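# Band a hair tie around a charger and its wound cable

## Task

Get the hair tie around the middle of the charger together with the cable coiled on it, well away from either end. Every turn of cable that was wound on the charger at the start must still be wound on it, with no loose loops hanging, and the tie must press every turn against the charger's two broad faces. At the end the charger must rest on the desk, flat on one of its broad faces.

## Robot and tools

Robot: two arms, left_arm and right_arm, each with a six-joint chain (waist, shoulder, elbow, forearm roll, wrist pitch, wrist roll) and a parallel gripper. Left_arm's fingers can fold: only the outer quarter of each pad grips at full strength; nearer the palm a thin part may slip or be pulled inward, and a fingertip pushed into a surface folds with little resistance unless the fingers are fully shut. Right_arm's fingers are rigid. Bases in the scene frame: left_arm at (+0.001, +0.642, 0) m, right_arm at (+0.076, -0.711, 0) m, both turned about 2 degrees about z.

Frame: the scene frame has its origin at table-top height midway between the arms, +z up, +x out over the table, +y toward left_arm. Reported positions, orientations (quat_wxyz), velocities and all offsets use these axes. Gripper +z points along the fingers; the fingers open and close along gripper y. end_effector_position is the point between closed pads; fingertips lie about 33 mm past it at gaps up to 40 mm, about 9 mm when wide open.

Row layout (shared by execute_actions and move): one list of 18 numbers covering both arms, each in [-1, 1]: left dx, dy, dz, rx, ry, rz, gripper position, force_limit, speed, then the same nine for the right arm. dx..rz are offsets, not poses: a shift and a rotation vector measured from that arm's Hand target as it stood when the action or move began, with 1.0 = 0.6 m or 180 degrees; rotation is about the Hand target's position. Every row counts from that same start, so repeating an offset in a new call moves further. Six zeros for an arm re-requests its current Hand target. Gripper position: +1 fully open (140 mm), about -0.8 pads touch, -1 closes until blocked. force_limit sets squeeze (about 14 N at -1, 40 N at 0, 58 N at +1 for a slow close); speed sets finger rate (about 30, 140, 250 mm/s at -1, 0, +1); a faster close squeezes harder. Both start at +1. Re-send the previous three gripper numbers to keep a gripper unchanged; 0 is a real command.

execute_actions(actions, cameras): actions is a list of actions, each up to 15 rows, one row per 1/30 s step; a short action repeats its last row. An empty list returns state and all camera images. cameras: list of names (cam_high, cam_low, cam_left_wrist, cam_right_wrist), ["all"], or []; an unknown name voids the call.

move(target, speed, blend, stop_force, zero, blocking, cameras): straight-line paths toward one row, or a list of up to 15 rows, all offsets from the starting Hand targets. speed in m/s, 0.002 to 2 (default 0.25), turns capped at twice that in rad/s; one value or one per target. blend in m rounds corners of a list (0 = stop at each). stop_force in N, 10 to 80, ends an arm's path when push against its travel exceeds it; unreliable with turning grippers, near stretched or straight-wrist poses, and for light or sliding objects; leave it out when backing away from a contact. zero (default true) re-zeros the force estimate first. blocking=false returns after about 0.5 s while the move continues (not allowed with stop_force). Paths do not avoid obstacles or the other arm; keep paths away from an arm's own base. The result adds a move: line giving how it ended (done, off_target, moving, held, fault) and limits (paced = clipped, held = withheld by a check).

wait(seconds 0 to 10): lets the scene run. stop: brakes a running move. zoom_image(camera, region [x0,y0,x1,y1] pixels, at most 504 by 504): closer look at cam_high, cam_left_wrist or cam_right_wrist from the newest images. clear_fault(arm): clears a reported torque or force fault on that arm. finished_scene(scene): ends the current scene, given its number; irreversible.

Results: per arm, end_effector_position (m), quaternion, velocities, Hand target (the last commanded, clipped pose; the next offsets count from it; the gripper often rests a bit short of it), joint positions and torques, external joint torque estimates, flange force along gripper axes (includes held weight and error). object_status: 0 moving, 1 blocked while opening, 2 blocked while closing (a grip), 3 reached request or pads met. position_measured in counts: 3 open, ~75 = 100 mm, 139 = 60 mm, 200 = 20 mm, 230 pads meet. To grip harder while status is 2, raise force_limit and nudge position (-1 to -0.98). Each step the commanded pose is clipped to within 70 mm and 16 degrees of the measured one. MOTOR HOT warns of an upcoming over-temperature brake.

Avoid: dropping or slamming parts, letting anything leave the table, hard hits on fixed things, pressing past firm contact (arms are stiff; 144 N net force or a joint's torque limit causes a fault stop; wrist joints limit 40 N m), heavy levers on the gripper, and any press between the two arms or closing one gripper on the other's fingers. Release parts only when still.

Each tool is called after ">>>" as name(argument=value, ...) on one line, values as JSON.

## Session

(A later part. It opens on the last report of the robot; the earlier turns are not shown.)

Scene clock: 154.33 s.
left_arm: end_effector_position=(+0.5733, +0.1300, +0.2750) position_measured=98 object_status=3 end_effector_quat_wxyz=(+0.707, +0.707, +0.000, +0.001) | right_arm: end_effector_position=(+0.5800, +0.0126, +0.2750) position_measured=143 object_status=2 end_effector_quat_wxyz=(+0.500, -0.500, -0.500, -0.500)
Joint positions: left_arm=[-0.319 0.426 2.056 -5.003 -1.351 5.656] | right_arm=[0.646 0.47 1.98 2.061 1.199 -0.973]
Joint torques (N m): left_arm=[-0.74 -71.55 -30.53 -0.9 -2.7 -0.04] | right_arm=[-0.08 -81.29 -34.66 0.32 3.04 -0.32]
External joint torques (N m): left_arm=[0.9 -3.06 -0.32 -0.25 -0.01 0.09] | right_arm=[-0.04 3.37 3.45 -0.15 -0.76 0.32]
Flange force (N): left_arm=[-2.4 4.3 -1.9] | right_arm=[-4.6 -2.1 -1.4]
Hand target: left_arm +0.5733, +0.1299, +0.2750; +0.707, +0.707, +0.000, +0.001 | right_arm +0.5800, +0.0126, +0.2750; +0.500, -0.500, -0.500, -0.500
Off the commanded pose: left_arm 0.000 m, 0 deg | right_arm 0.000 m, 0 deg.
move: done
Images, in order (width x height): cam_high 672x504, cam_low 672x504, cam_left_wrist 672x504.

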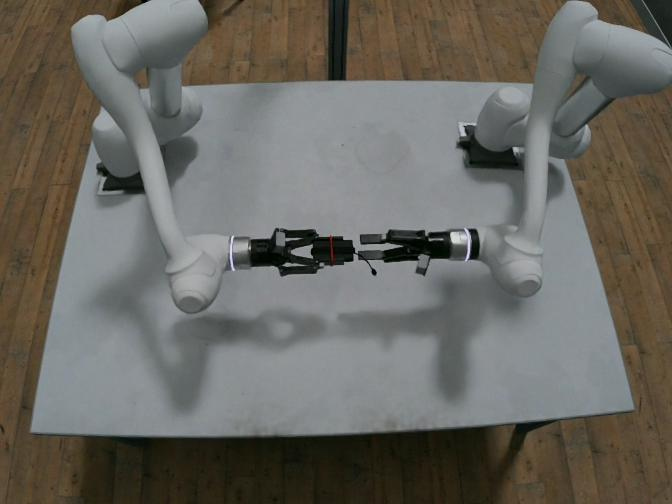

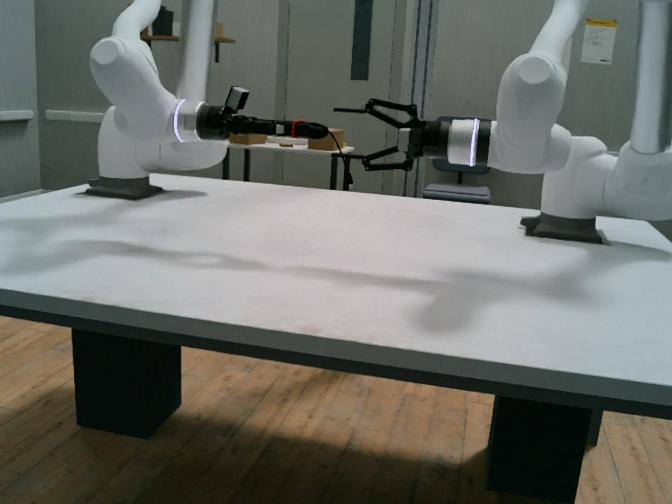

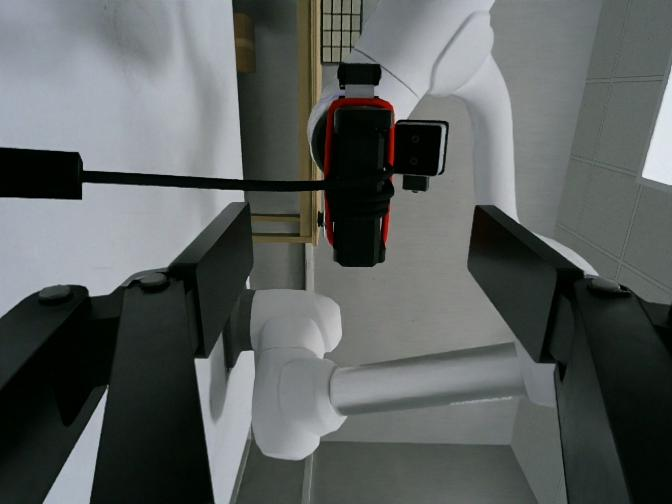

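>>> move(target=[-0.0035,-0.06,0,0,0,0,0.25,0,-1,0,0,0,0,0,0,-0.97,0.5,-1], cameras=["cam_low","cam_left_wrist"], speed=0.08)

>>> zoom_image(camera="cam_low", region=[230, 70, 430, 220])

Scene clock: 157.87 s.
left_arm: end_effector_position=(+0.5712, +0.0940, +0.2750) position_measured=98 object_status=3 end_effector_quat_wxyz=(+0.707, +0.707, +0.000, +0.001) | right_arm: end_effector_position=(+0.5800, +0.0126, +0.2750) position_measured=143 object_status=2 end_effector_quat_wxyz=(+0.500, -0.500, -0.500, -0.500)
Joint positions: left_arm=[-0.375 0.437 2.037 -5.048 -1.316 5.659] | right_arm=[0.646 0.47 1.98 2.061 1.199 -0.973]
Joint torques (N m): left_arm=[-0.35 -73.19 -30.72 -0.79 -2.73 -0.03] | right_arm=[-0.46 -80.82 -34.63 0.34 3.01 -0.32]
External joint torques (N m): left_arm=[0.38 -3.16 -0.62 -0.2 0.01 0.08] | right_arm=[0.54 2.92 3.45 -0.2 -0.73 0.32]
Flange force (N): left_arm=[-2.1 4.5 -1.2] | right_arm=[-4.0 -3.0 -1.0]
Hand target: left_arm +0.5712, +0.0939, +0.2750; +0.707, +0.707, +0.000, +0.001 | right_arm +0.5800, +0.0126, +0.2750; +0.500, -0.500, -0.500, -0.500
Off the commanded pose: left_arm 0.000 m, 0 deg | right_arm 0.000 m, 0 deg.
move: done
Images, in order (width x height): cam_low 672x504, cam_left_wrist 672x504.

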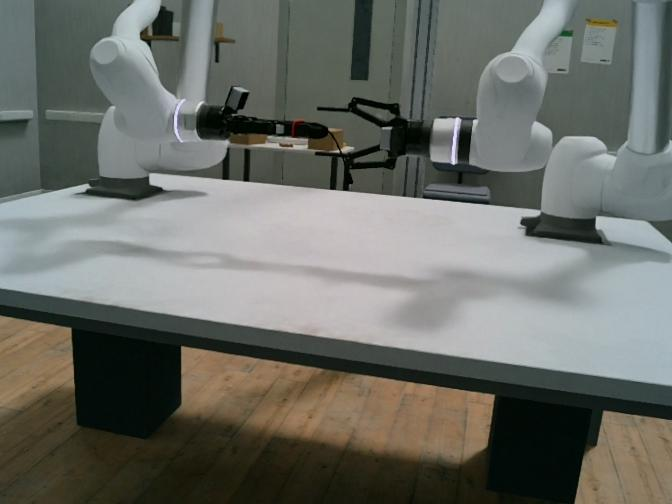

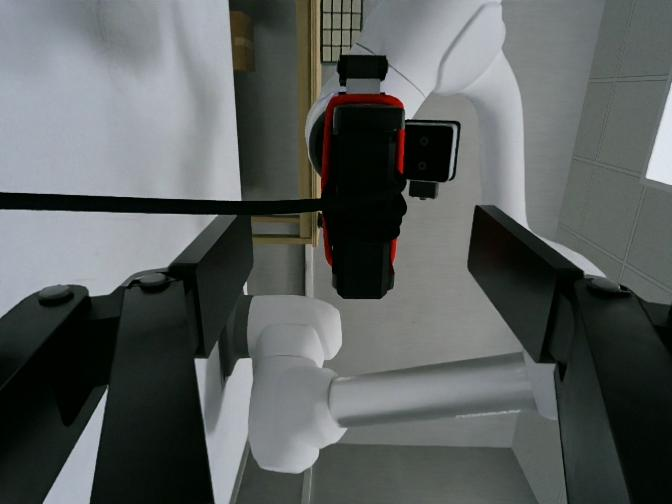

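Scaled by 2.520 from the camera's 672x504 image, which has a finer 960x720 frame.

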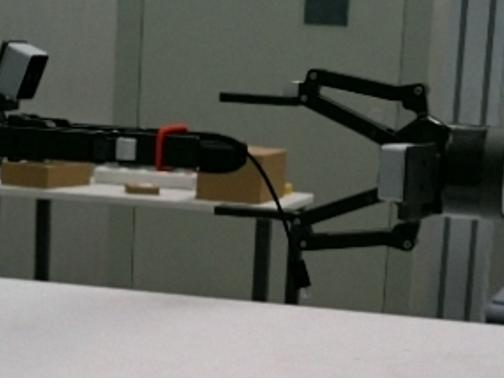

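>>> move(target=[-0.002,-0.0767,0,0,0,0,0.25,0,-1,0,0,0,0,0,0,-0.97,0.5,-1], cameras=["cam_low","cam_left_wrist","cam_high"], speed=0.06)

>>> zoom_image(camera="cam_low", region=[230, 70, 430, 220])

Scene clock: 159.77 s.
left_arm: end_effector_position=(+0.5700, +0.0479, +0.2750) position_measured=98 object_status=3 end_effector_quat_wxyz=(+0.707, +0.707, +0.000, +0.001) | right_arm: end_effector_position=(+0.5800, +0.0126, +0.2750) position_measured=143 object_status=2 end_effector_quat_wxyz=(+0.500, -0.500, -0.500, -0.500)
Joint positions: left_arm=[-0.443 0.455 2.004 -5.101 -1.271 5.661] | right_arm=[0.646 0.47 1.98 2.061 1.199 -0.973]
Joint torques (N m): left_arm=[-0.36 -75.69 -31.26 -0.57 -2.7 -0.01] | right_arm=[0.39 -81.62 -34.59 0.38 3.02 -0.31]
External joint torques (N m): left_arm=[0.23 -2.75 -0.56 -0.22 -0.03 0.06] | right_arm=[-0.31 3.66 3.39 -0.24 -0.74 0.31]
Flange force (N): left_arm=[-1.9 3.8 -0.9] | right_arm=[-5.0 -1.4 -1.5]
Hand target: left_arm +0.5700, +0.0479, +0.2750; +0.707, +0.707, +0.000, +0.001 | right_arm +0.5800, +0.0126, +0.2750; +0.500, -0.500, -0.500, -0.500
Off the commanded pose: left_arm 0.000 m, 0 deg | right_arm 0.000 m, 0 deg.
move: done
Images, in order (width x height): cam_high 672x504, cam_low 672x504, cam_left_wrist 672x504.

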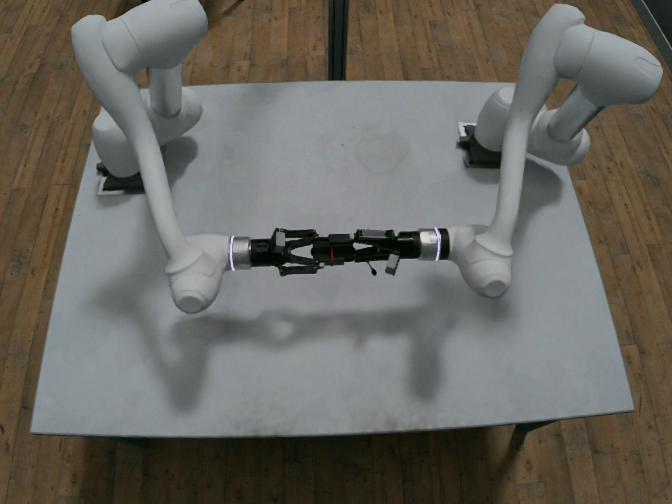

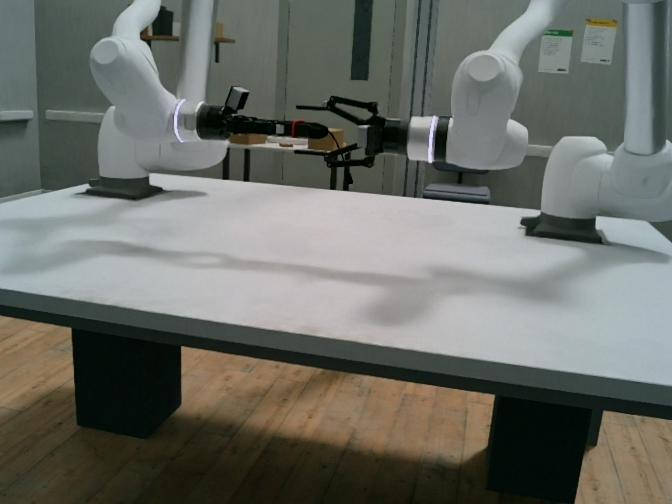

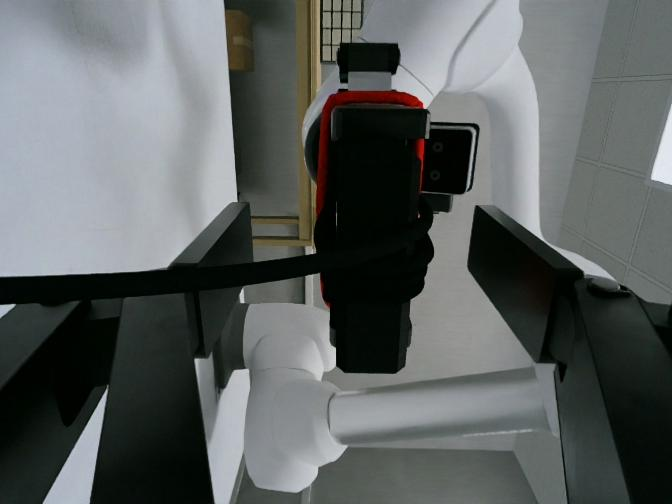

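Scaled by 2.520 from the camera's 672x504 image, which has a finer 960x720 frame.

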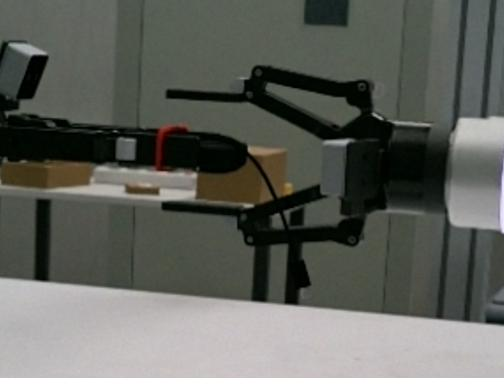

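>>> move(target=[0,-0.01,-0.0033,0,0,0,0.25,0,-1,0,0,0,0,0,0,-0.97,0.5,-1], speed=0.06)

>>> move(target=[0,0,0,0,0,0,-1,0,-1,0,0,0,0,0,0,-0.97,0.5,-1], cameras=["cam_low","cam_left_wrist","cam_high"])

>>> zoom_image(camera="cam_low", region=[230, 70, 430, 220])

Scene clock: 162.53 s.
left_arm: end_effector_position=(+0.5700, +0.0419, +0.2731) position_measured=98 object_status=3 end_effector_quat_wxyz=(+0.707, +0.707, +0.000, +0.001) | right_arm: end_effector_position=(+0.5800, +0.0126, +0.2750) position_measured=143 object_status=2 end_effector_quat_wxyz=(+0.500, -0.500, -0.500, -0.500)
Joint positions: left_arm=[-0.452 0.461 2 -5.109 -1.266 5.665] | right_arm=[0.646 0.47 1.98 2.061 1.199 -0.973]
Joint torques (N m): left_arm=[-0.01 -76.13 -31.16 -0.54 -2.67 -0.08] | right_arm=[0.09 -81.38 -34.73 0.41 3.04 -0.26]
External joint torques (N m): left_arm=[0.06 -3.01 -0.81 -0.24 -0.07 0.12] | right_arm=[-0.02 3.44 3.52 -0.27 -0.76 0.26]
Flange force (N): left_arm=[-1.9 4.1 -0.6] | right_arm=[-4.8 -2.1 -1.5]
Hand target: left_arm +0.5700, +0.0419, +0.2731; +0.707, +0.707, +0.000, +0.001 | right_arm +0.5800, +0.0126, +0.2750; +0.500, -0.500, -0.500, -0.500
Off the commanded pose: left_arm 0.000 m, 0 deg | right_arm 0.000 m, 0 deg.
move: done

Scene clock: 164.87 s.
left_arm: end_effector_position=(+0.5700, +0.0419, +0.2731) position_measured=189 object_status=0 end_effector_quat_wxyz=(+0.707, +0.707, +0.000, +0.001) | right_arm: end_effector_position=(+0.5800, +0.0126, +0.2749) position_measured=143 object_status=2 end_effector_quat_wxyz=(+0.500, -0.500, -0.500, -0.500)
Joint positions: left_arm=[-0.452 0.461 2 -5.109 -1.266 5.665] | right_arm=[0.646 0.47 1.98 2.061 1.199 -0.973]
Joint torques (N m): left_arm=[0.8 -60.71 -23.31 2.34 2.96 -0.11] | right_arm=[2.79 -96.54 -44.06 2.86 8.13 -0.13]
External joint torques (N m): left_arm=[-0.63 -18.9 -8.87 -3.15 -5.73 0.16] | right_arm=[-2.7 18.5 12.83 -2.71 -5.85 0.12]
Flange force (N): left_arm=[-5.7 23.7 -2.7] | right_arm=[-23.4 0.4 -3.4]
Hand target: left_arm +0.5700, +0.0419, +0.2731; +0.707, +0.707, +0.000, +0.001 | right_arm +0.5800, +0.0126, +0.2750; +0.500, -0.500, -0.500, -0.500
Off the commanded pose: left_arm 0.000 m, 0 deg | right_arm 0.000 m, 0 deg.
move: done
Images, in order (width x height): cam_high 672x504, cam_low 672x504, cam_left_wrist 672x504.

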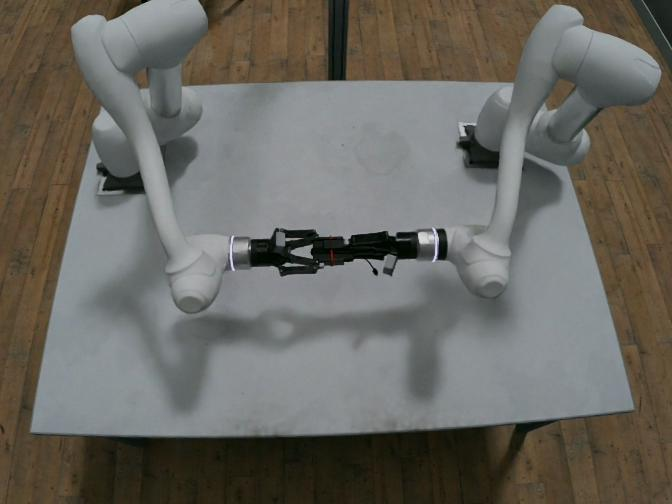

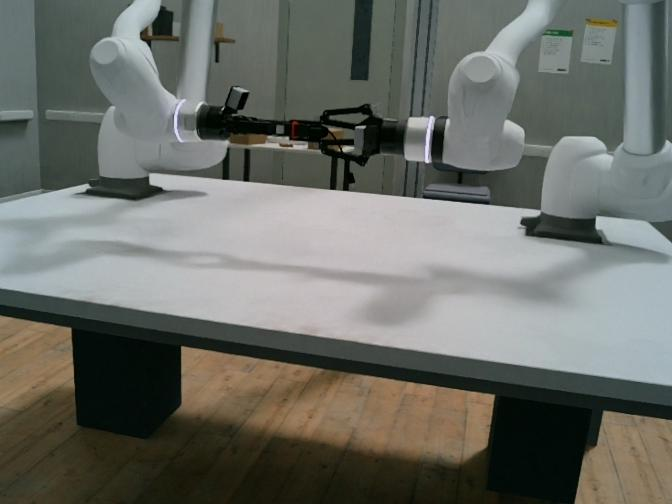

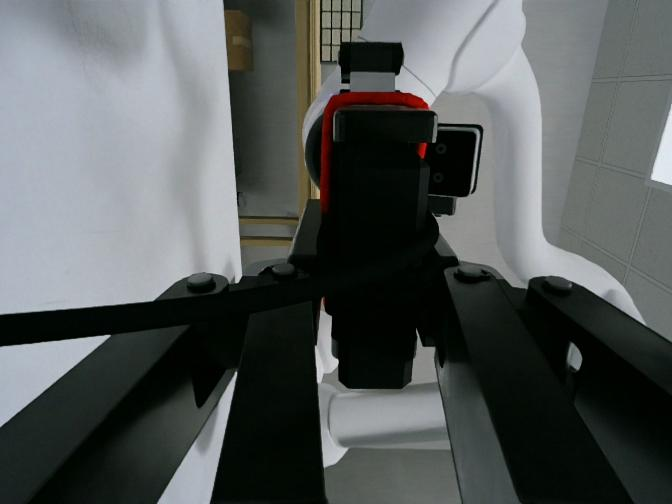

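Scaled by 2.520 from the camera's 672x504 image, which has a finer 960x720 frame.

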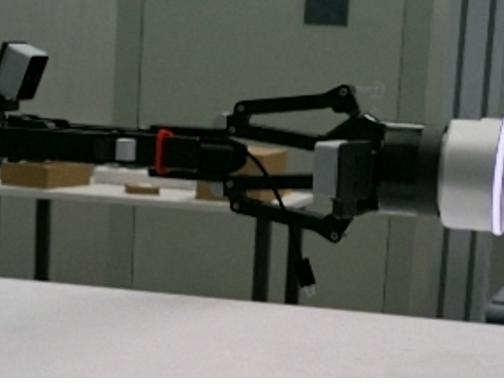

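>>> wait(seconds=0.5)

Scene clock: 166.53 s.
left_arm: end_effector_position=(+0.5700, +0.0419, +0.2731) position_measured=189 object_status=2 end_effector_quat_wxyz=(+0.707, +0.707, +0.000, +0.001) | right_arm: end_effector_position=(+0.5800, +0.0126, +0.2750) position_measured=143 object_status=2 end_effector_quat_wxyz=(+0.500, -0.500, -0.500, -0.500)
Joint positions: left_arm=[-0.452 0.461 2 -5.109 -1.266 5.665] | right_arm=[0.646 0.47 1.98 2.061 1.199 -0.973]
Joint torques (N m): left_arm=[-0.33 -59.81 -22.38 2.92 3.24 -0.11] | right_arm=[2.3 -97.71 -45.16 3.35 8.32 -0.11]
External joint torques (N m): left_arm=[0.21 -19.12 -9.47 -3.7 -5.99 0.16] | right_arm=[-2.38 19.74 13.95 -3.18 -6.03 0.11]
Flange force (N): left_arm=[-4.7 23.8 -3.1] | right_arm=[-25.1 -0.1 -3.8]
Hand target: left_arm +0.5700, +0.0419, +0.2731; +0.707, +0.707, +0.000, +0.001 | right_arm +0.5800, +0.0126, +0.2750; +0.500, -0.500, -0.500, -0.500
Tool commands: left_gripper/position=-1.0 left_gripper/force_limit=+0.0 left_gripper/speed=-1.0 right_gripper/position=-0.97 right_gripper/force_limit=+0.5 right_gripper/speed=-1.0
Off the commanded pose: left_arm 0.000 m, 0 deg | right_arm 0.000 m, 0 deg.
wait: 0.50 s; at rest from the start

>>> move(target=[0,0,0.0035,0,0,0,-1,0,-1,0,0,0,0,0,0,-0.97,0.5,-1], speed=0.01)

Scene clock: 167.87 s.
left_arm: end_effector_position=(+0.5700, +0.0419, +0.2750) position_measured=189 object_status=2 end_effector_quat_wxyz=(+0.707, +0.708, +0.000, +0.001) | right_arm: end_effector_position=(+0.5800, +0.0126, +0.2751) position_measured=143 object_status=2 end_effector_quat_wxyz=(+0.500, -0.500, -0.500, -0.500)
Joint positions: left_arm=[-0.452 0.458 1.999 -5.108 -1.265 5.661] | right_arm=[0.646 0.47 1.98 2.061 1.199 -0.973]
Joint torques (N m): left_arm=[-1.6 -78.85 -33.11 -1.07 -3.79 0.07] | right_arm=[-0.01 -77.98 -33.39 0.04 2.09 -0.25]
External joint torques (N m): left_arm=[1.57 -0.13 1.15 0.28 1.04 -0.02] | right_arm=[-0.18 0.06 2.18 0.14 0.18 0.25]
Flange force (N): left_arm=[-0.9 0.6 -2.6] | right_arm=[-0.7 -3.1 -2.9]
Hand target: left_arm +0.5700, +0.0419, +0.2752; +0.707, +0.707, +0.000, +0.001 | right_arm +0.5800, +0.0126, +0.2750; +0.500, -0.500, -0.500, -0.500
Off the commanded pose: left_arm 0.000 m, 0 deg | right_arm 0.000 m, 0 deg.
move: done

>>> move(target=[0,0,0,0,0,0,-1,0,-1,0,0,0,0,0,0,0.05,0,-1], cameras=["cam_low","cam_left_wrist"])

>>> zoom_image(camera="cam_low", region=[230, 70, 430, 220])

Scene clock: 169.77 s.
left_arm: end_effector_position=(+0.5700, +0.0419, +0.2753) position_measured=189 object_status=2 end_effector_quat_wxyz=(+0.707, +0.707, +0.000, +0.001) | right_arm: end_effector_position=(+0.5800, +0.0126, +0.2749) position_measured=123 object_status=0 end_effector_quat_wxyz=(+0.500, -0.500, -0.500, -0.500)
Joint positions: left_arm=[-0.452 0.458 1.999 -5.108 -1.265 5.661] | right_arm=[0.646 0.47 1.98 2.061 1.199 -0.973]
Joint torques (N m): left_arm=[1.53 -75.32 -31.1 -0.71 -2.12 0.08] | right_arm=[0.11 -82.11 -34.29 0.06 3.46 -0.27]
External joint torques (N m): left_arm=[-1.61 -3.61 -1.02 -0.07 -0.63 -0.03] | right_arm=[-0.27 4.21 3.1 0.1 -1.19 0.27]
Flange force (N): left_arm=[-3.0 4.9 0.9] | right_arm=[-5.5 -1.0 0.0]
Hand target: left_arm +0.5700, +0.0419, +0.2752; +0.707, +0.707, +0.000, +0.001 | right_arm +0.5800, +0.0126, +0.2750; +0.500, -0.500, -0.500, -0.500
Off the commanded pose: left_arm 0.000 m, 0 deg | right_arm 0.000 m, 0 deg.
move: done
Images, in order (width x height): cam_low 672x504, cam_left_wrist 672x504.

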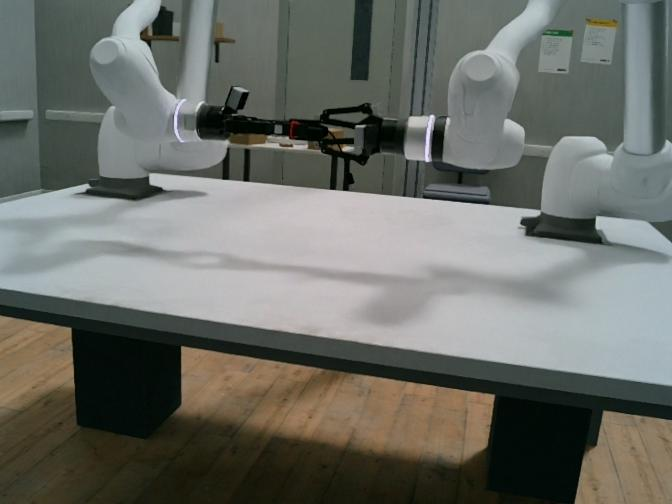

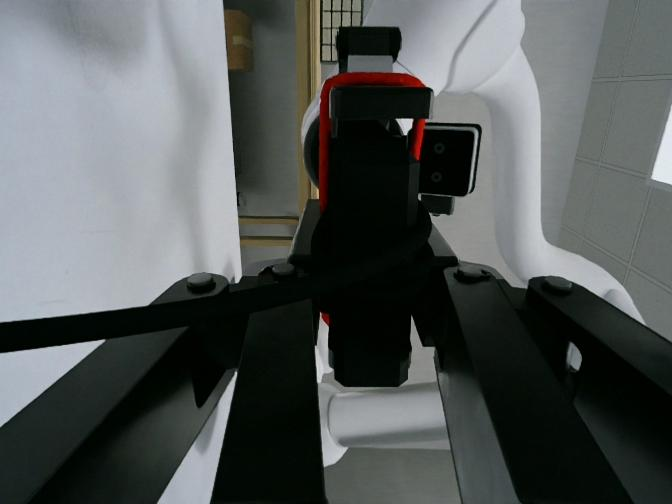

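Scaled by 2.520 from the camera's 672x504 image, which has a finer 960x720 frame.

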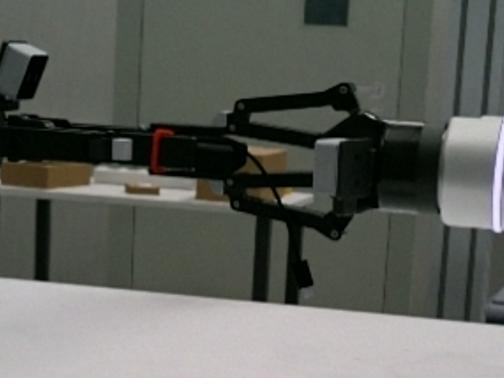

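>>> move(target=[0,0,0,0,0,0,-1,0,-1,0,-0.05,0,0,0,0,0.05,0,-1], cameras=["cam_low","cam_left_wrist"], speed=0.02)

>>> zoom_image(camera="cam_low", region=[230, 70, 430, 220])

Scene clock: 172.60 s.
left_arm: end_effector_position=(+0.5700, +0.0419, +0.2752) position_measured=189 object_status=2 end_effector_quat_wxyz=(+0.707, +0.707, +0.000, +0.001) | right_arm: end_effector_position=(+0.5800, -0.0174, +0.2750) position_measured=123 object_status=3 end_effector_quat_wxyz=(+0.500, -0.500, -0.500, -0.500)
Joint positions: left_arm=[-0.452 0.458 1.999 -5.108 -1.265 5.661] | right_arm=[0.606 0.449 2.016 2.031 1.228 -0.975]
Joint torques (N m): left_arm=[4.23 -74.83 -30.18 -0.75 -1.76 -0.03] | right_arm=[-1.45 -80.68 -33 0.28 3.84 -0.25]
External joint torques (N m): left_arm=[-4.22 -4.28 -1.92 -0.04 -0.99 0.08] | right_arm=[1.44 5.18 2.34 -0.02 -1.56 0.25]
Flange force (N): left_arm=[-4.1 5.8 4.6] | right_arm=[-6.5 -0.3 4.2]
Hand target: left_arm +0.5700, +0.0419, +0.2752; +0.707, +0.707, +0.000, +0.001 | right_arm +0.5800, -0.0174, +0.2750; +0.500, -0.500, -0.500, -0.500
Off the commanded pose: left_arm 0.000 m, 0 deg | right_arm 0.000 m, 0 deg.
move: done
Images, in order (width x height): cam_low 672x504, cam_left_wrist 672x504.

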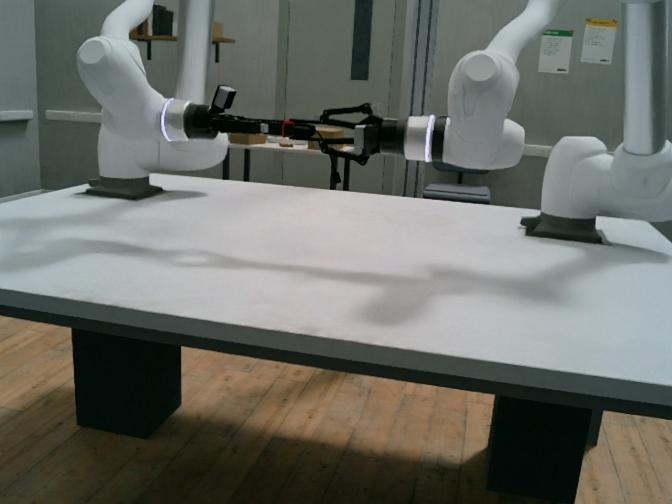

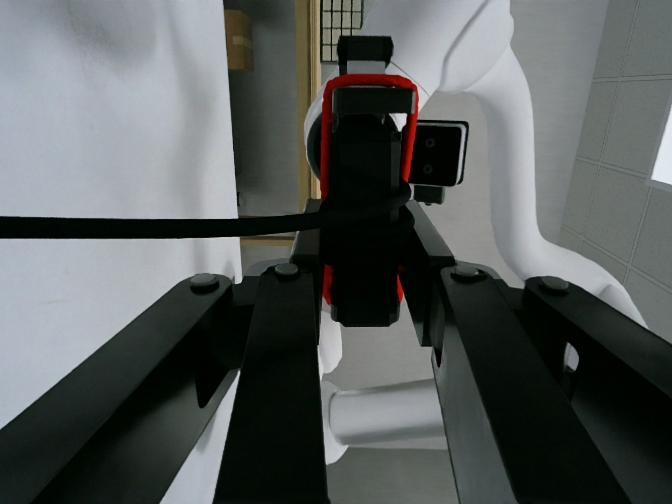

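Scaled by 2.520 from the camera's 672x504 image, which has a finer 960x720 frame.

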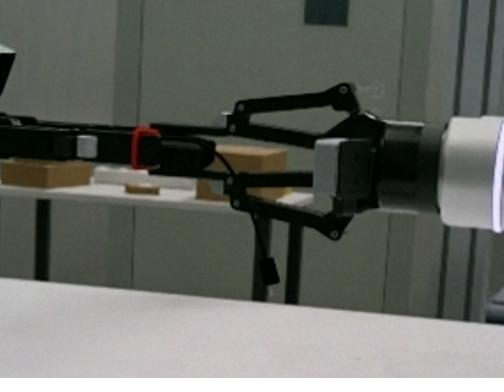

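>>> move(target=[0,0,0,0,0,0,-1,0,-1,0,0,0,0,0,0,-0.97,0.5,-1], cameras=["cam_low","cam_left_wrist","cam_high"])

>>> zoom_image(camera="cam_high", region=[250, 200, 450, 300])

>>> zoom_image(camera="cam_left_wrist", region=[240, 40, 500, 350])

>>> zoom_image(camera="cam_low", region=[230, 90, 350, 180])

Scene clock: 177.77 s.
left_arm: end_effector_position=(+0.5700, +0.0419, +0.2751) position_measured=189 object_status=2 end_effector_quat_wxyz=(+0.707, +0.707, +0.000, +0.001) | right_arm: end_effector_position=(+0.5800, -0.0174, +0.2750) position_measured=143 object_status=0 end_effector_quat_wxyz=(+0.500, -0.500, -0.500, -0.500)
Joint positions: left_arm=[-0.452 0.458 1.999 -5.108 -1.265 5.661] | right_arm=[0.606 0.449 2.016 2.031 1.228 -0.975]
Joint torques (N m): left_arm=[1.13 -74.68 -32.14 -1.27 -1.59 0.05] | right_arm=[2.1 -80.04 -33.64 -0.1 4.05 -0.21]
External joint torques (N m): left_arm=[-1.06 -4.33 0.11 0.47 -1.15 0] | right_arm=[-1.93 4.54 2.98 0.35 -1.77 0.21]
Flange force (N): left_arm=[-4.8 5.4 -2.3] | right_arm=[-5.9 0.6 -1.0]
Hand target: left_arm +0.5700, +0.0419, +0.2752; +0.707, +0.707, +0.000, +0.001 | right_arm +0.5800, -0.0174, +0.2750; +0.500, -0.500, -0.500, -0.500
Off the commanded pose: left_arm 0.000 m, 0 deg | right_arm 0.000 m, 0 deg.
move: done
Images, in order (width x height): cam_high 672x504, cam_low 672x504, cam_left_wrist 672x504.

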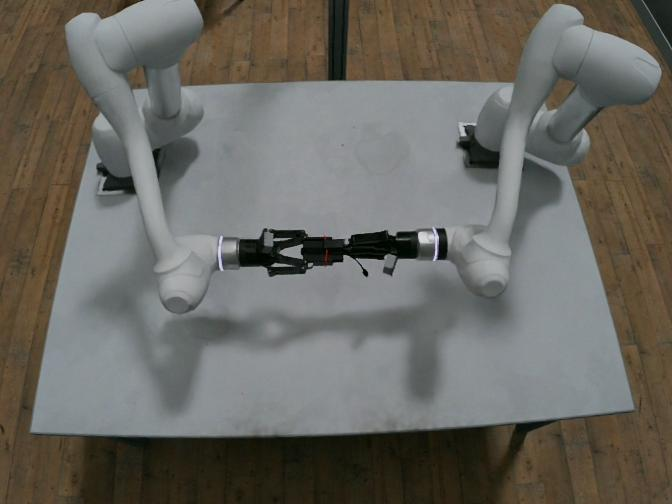

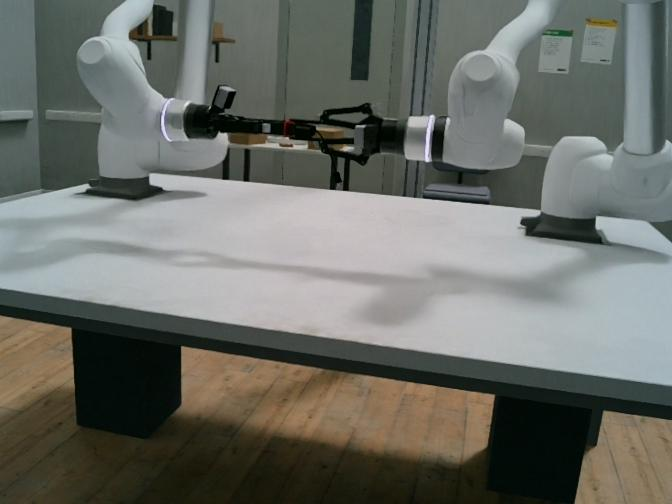

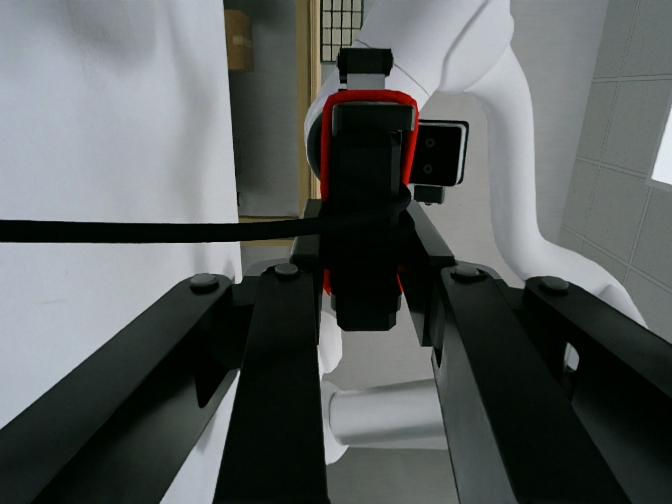

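Scaled by 2.520 from the camera's 672x504 image, which has a finer 960x720 frame.

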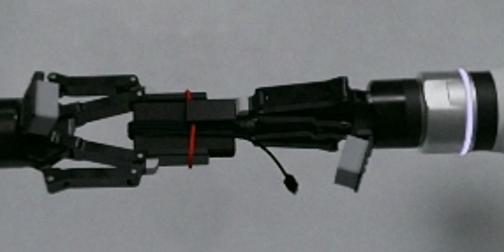

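Scaled by 1.626 from the camera's 672x504 image, which has a finer 960x720 frame.

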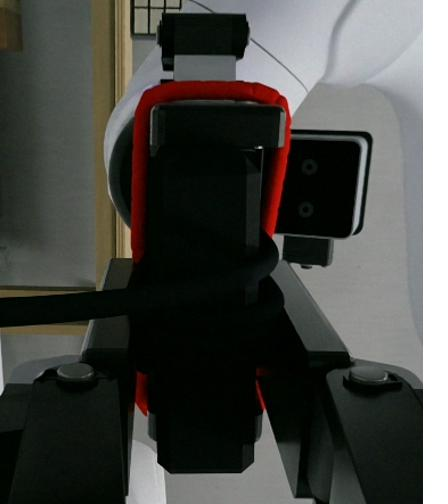

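Scaled by 4.200 from the camera's 672x504 image, which has a finer 960x720 frame.

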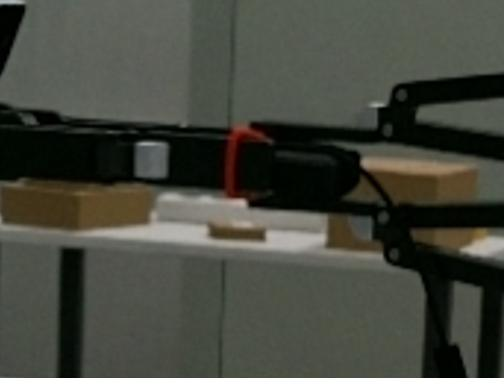

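>>> move(target=[[0,0,0,0,0,0,0.25,0,-1,0,0,0,0,0,0,-0.97,0.5,-1],[0.005,-0.0467,0,0,0,0,0.25,0,-1,0,0,0,0,0,0,-0.97,0.5,-1]], speed=0.05, cameras=["cam_low","cam_left_wrist","cam_high"])

>>> zoom_image(camera="cam_high", region=[250, 200, 450, 300])

>>> zoom_image(camera="cam_low", region=[230, 90, 350, 180])

Scene clock: 183.17 s.
left_arm: end_effector_position=(+0.5730, +0.0139, +0.2752) position_measured=98 object_status=3 end_effector_quat_wxyz=(+0.707, +0.707, +0.000, +0.001) | right_arm: end_effector_position=(+0.5800, -0.0174, +0.2750) position_measured=143 object_status=2 end_effector_quat_wxyz=(+0.500, -0.500, -0.500, -0.500)
Joint positions: left_arm=[-0.488 0.475 1.969 -5.135 -1.239 5.658] | right_arm=[0.606 0.449 2.016 2.031 1.228 -0.975]
Joint torques (N m): left_arm=[-0.36 -78.02 -31.91 -0.48 -2.71 -0.01] | right_arm=[0.34 -79.07 -34.25 0.42 3.09 -0.21]
External joint torques (N m): left_arm=[0.57 -3.37 -0.57 -0.22 -0.02 0.06] | right_arm=[-0.01 3.43 3.56 -0.2 -0.8 0.21]
Flange force (N): left_arm=[-2.2 4.5 -1.8] | right_arm=[-5.1 -2.4 -1.3]
Hand target: left_arm +0.5730, +0.0139, +0.2752; +0.707, +0.707, +0.000, +0.001 | right_arm +0.5800, -0.0174, +0.2750; +0.500, -0.500, -0.500, -0.500
Off the commanded pose: left_arm 0.000 m, 0 deg | right_arm 0.000 m, 0 deg.
move: done
Images, in order (width x height): cam_high 672x504, cam_low 672x504, cam_left_wrist 672x504.

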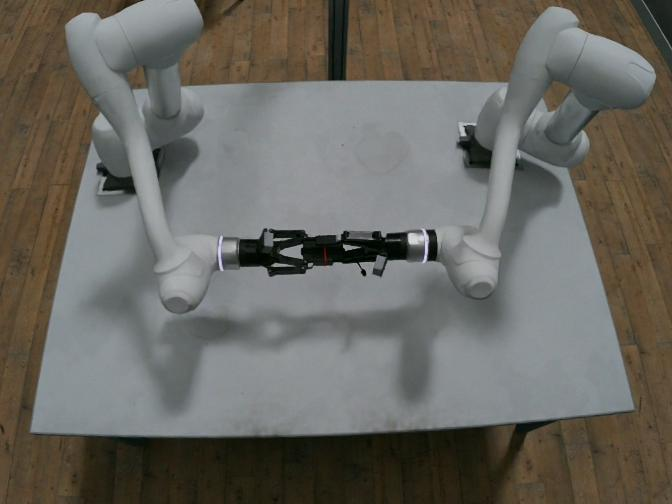

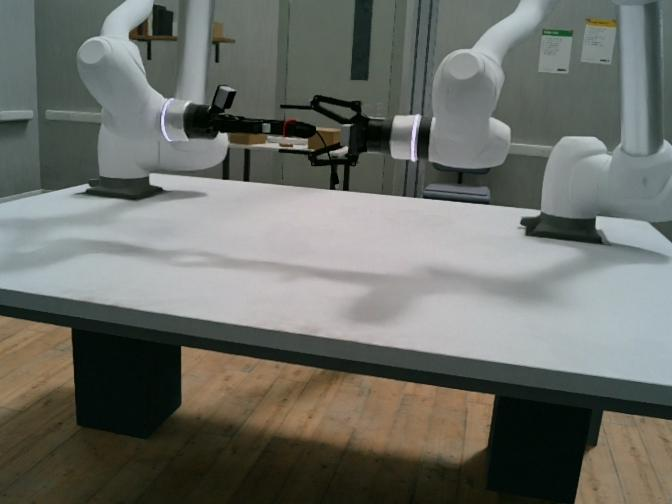

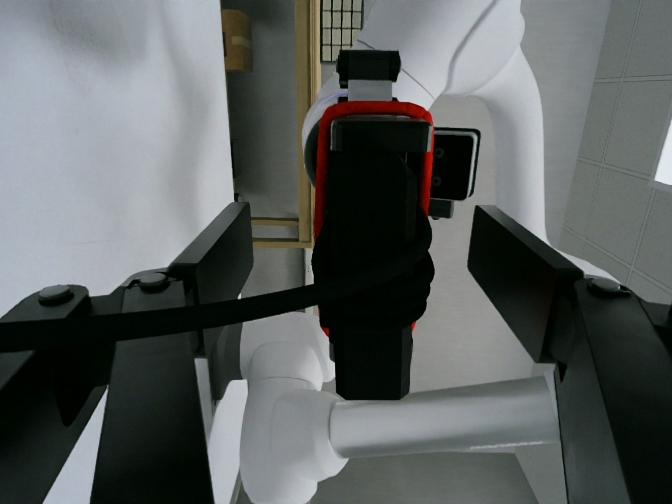

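Scaled by 2.520 from the camera's 672x504 image, which has a finer 960x720 frame.

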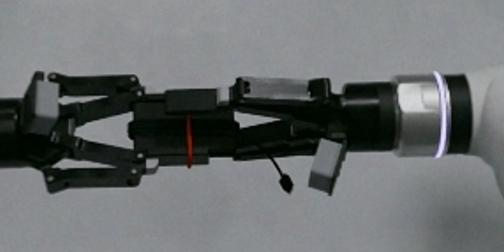

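Scaled by 4.200 from the camera's 672x504 image, which has a finer 960x720 frame.

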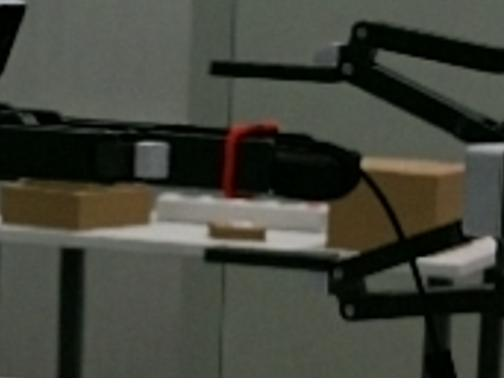

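>>> move(target=[0,0.03,0,0,0,0,0.25,1,-1,0,0,0,0,0,0,-0.97,0.5,-1], speed=0.05)

>>> move(target=[0,0,0,0,0,0,-1,1,-1,0,0,0,0,0,0,-0.97,0.5,-1], cameras=["cam_low","cam_left_wrist","cam_high"])

>>> zoom_image(camera="cam_high", region=[250, 200, 450, 300])

>>> zoom_image(camera="cam_low", region=[230, 90, 350, 180])

Scene clock: 190.90 s.
left_arm: end_effector_position=(+0.5730, +0.0319, +0.2751) position_measured=98 object_status=3 end_effector_quat_wxyz=(+0.707, +0.707, +0.000, +0.001) | right_arm: end_effector_position=(+0.5800, -0.0174, +0.2750) position_measured=143 object_status=2 end_effector_quat_wxyz=(+0.500, -0.500, -0.500, -0.500)
Joint positions: left_arm=[-0.463 0.466 1.985 -5.116 -1.256 5.658] | right_arm=[0.606 0.449 2.016 2.031 1.228 -0.975]
Joint torques (N m): left_arm=[-0.29 -77.23 -31.55 -0.53 -2.68 -0.04] | right_arm=[0.28 -78.86 -34.11 0.51 3.05 -0.28]
External joint torques (N m): left_arm=[0.15 -2.76 -0.82 -0.22 -0.05 0.09] | right_arm=[-0.28 3.38 3.44 -0.25 -0.77 0.28]
Flange force (N): left_arm=[-1.5 3.8 -0.7] | right_arm=[-4.8 -1.9 -1.6]
Hand target: left_arm +0.5730, +0.0319, +0.2752; +0.707, +0.707, +0.000, +0.001 | right_arm +0.5800, -0.0174, +0.2750; +0.500, -0.500, -0.500, -0.500
Off the commanded pose: left_arm 0.000 m, 0 deg | right_arm 0.000 m, 0 deg.
move: done

Scene clock: 193.47 s.
left_arm: end_effector_position=(+0.5729, +0.0319, +0.2752) position_measured=191 object_status=0 end_effector_quat_wxyz=(+0.707, +0.707, +0.000, +0.001) | right_arm: end_effector_position=(+0.5800, -0.0174, +0.2750) position_measured=143 object_status=2 end_effector_quat_wxyz=(+0.500, -0.500, -0.500, -0.500)
Joint positions: left_arm=[-0.463 0.466 1.985 -5.116 -1.256 5.658] | right_arm=[0.606 0.449 2.016 2.031 1.228 -0.975]
Joint torques (N m): left_arm=[-1.57 -75.7 -32.12 -0.47 -1.94 0.01] | right_arm=[2.89 -79.07 -34.82 0.29 3.34 -0.24]
External joint torques (N m): left_arm=[1.64 -4.16 -0.11 -0.3 -0.8 0.04] | right_arm=[-3.05 3.57 4.14 -0.01 -1.06 0.24]
Flange force (N): left_arm=[-3.0 4.9 -4.7] | right_arm=[-5.3 -0.7 -5.6]
Hand target: left_arm +0.5730, +0.0319, +0.2752; +0.707, +0.707, +0.000, +0.001 | right_arm +0.5800, -0.0174, +0.2750; +0.500, -0.500, -0.500, -0.500
Off the commanded pose: left_arm 0.000 m, 0 deg | right_arm 0.000 m, 0 deg.
move: done
Images, in order (width x height): cam_high 672x504, cam_low 672x504, cam_left_wrist 672x504.

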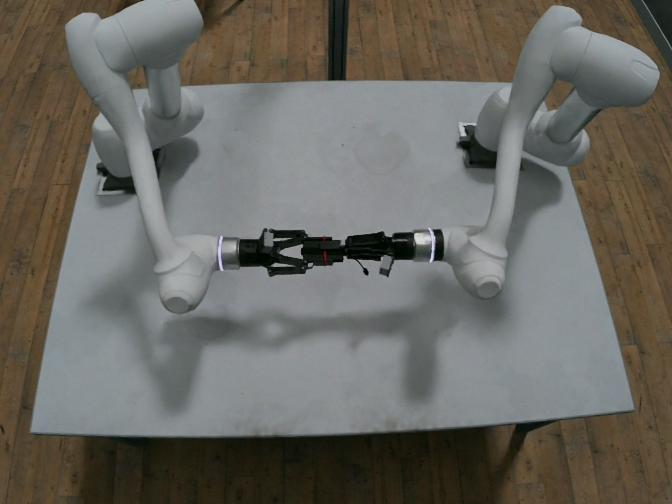

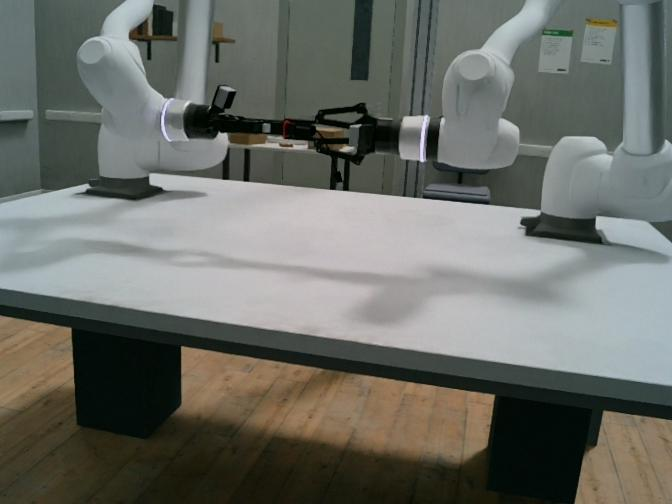

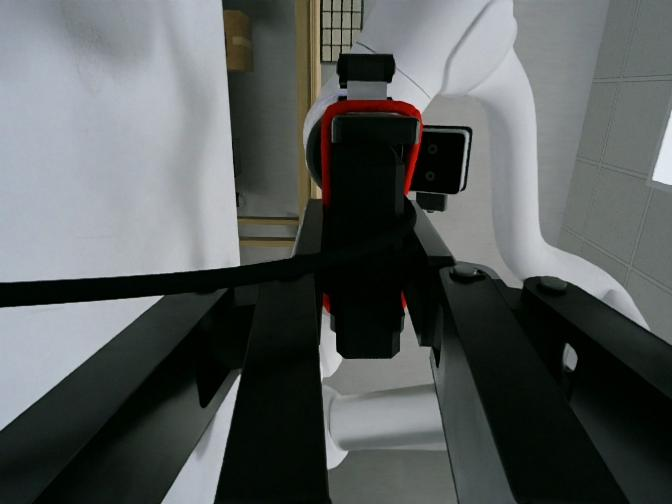

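Scaled by 2.520 from the camera's 672x504 image, which has a finer 960x720 frame.

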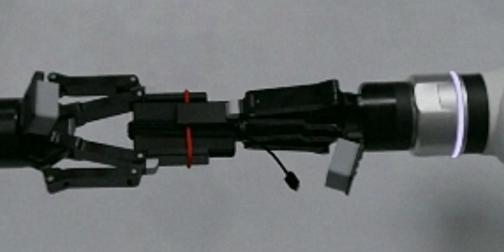

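Scaled by 4.200 from the camera's 672x504 image, which has a finer 960x720 frame.

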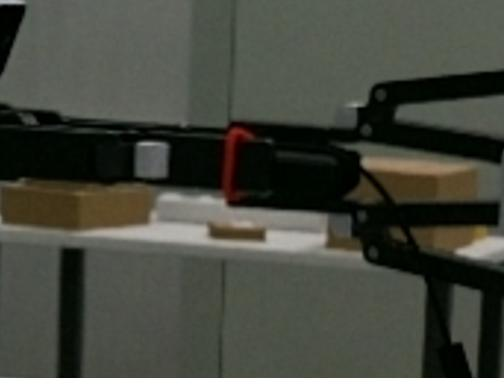

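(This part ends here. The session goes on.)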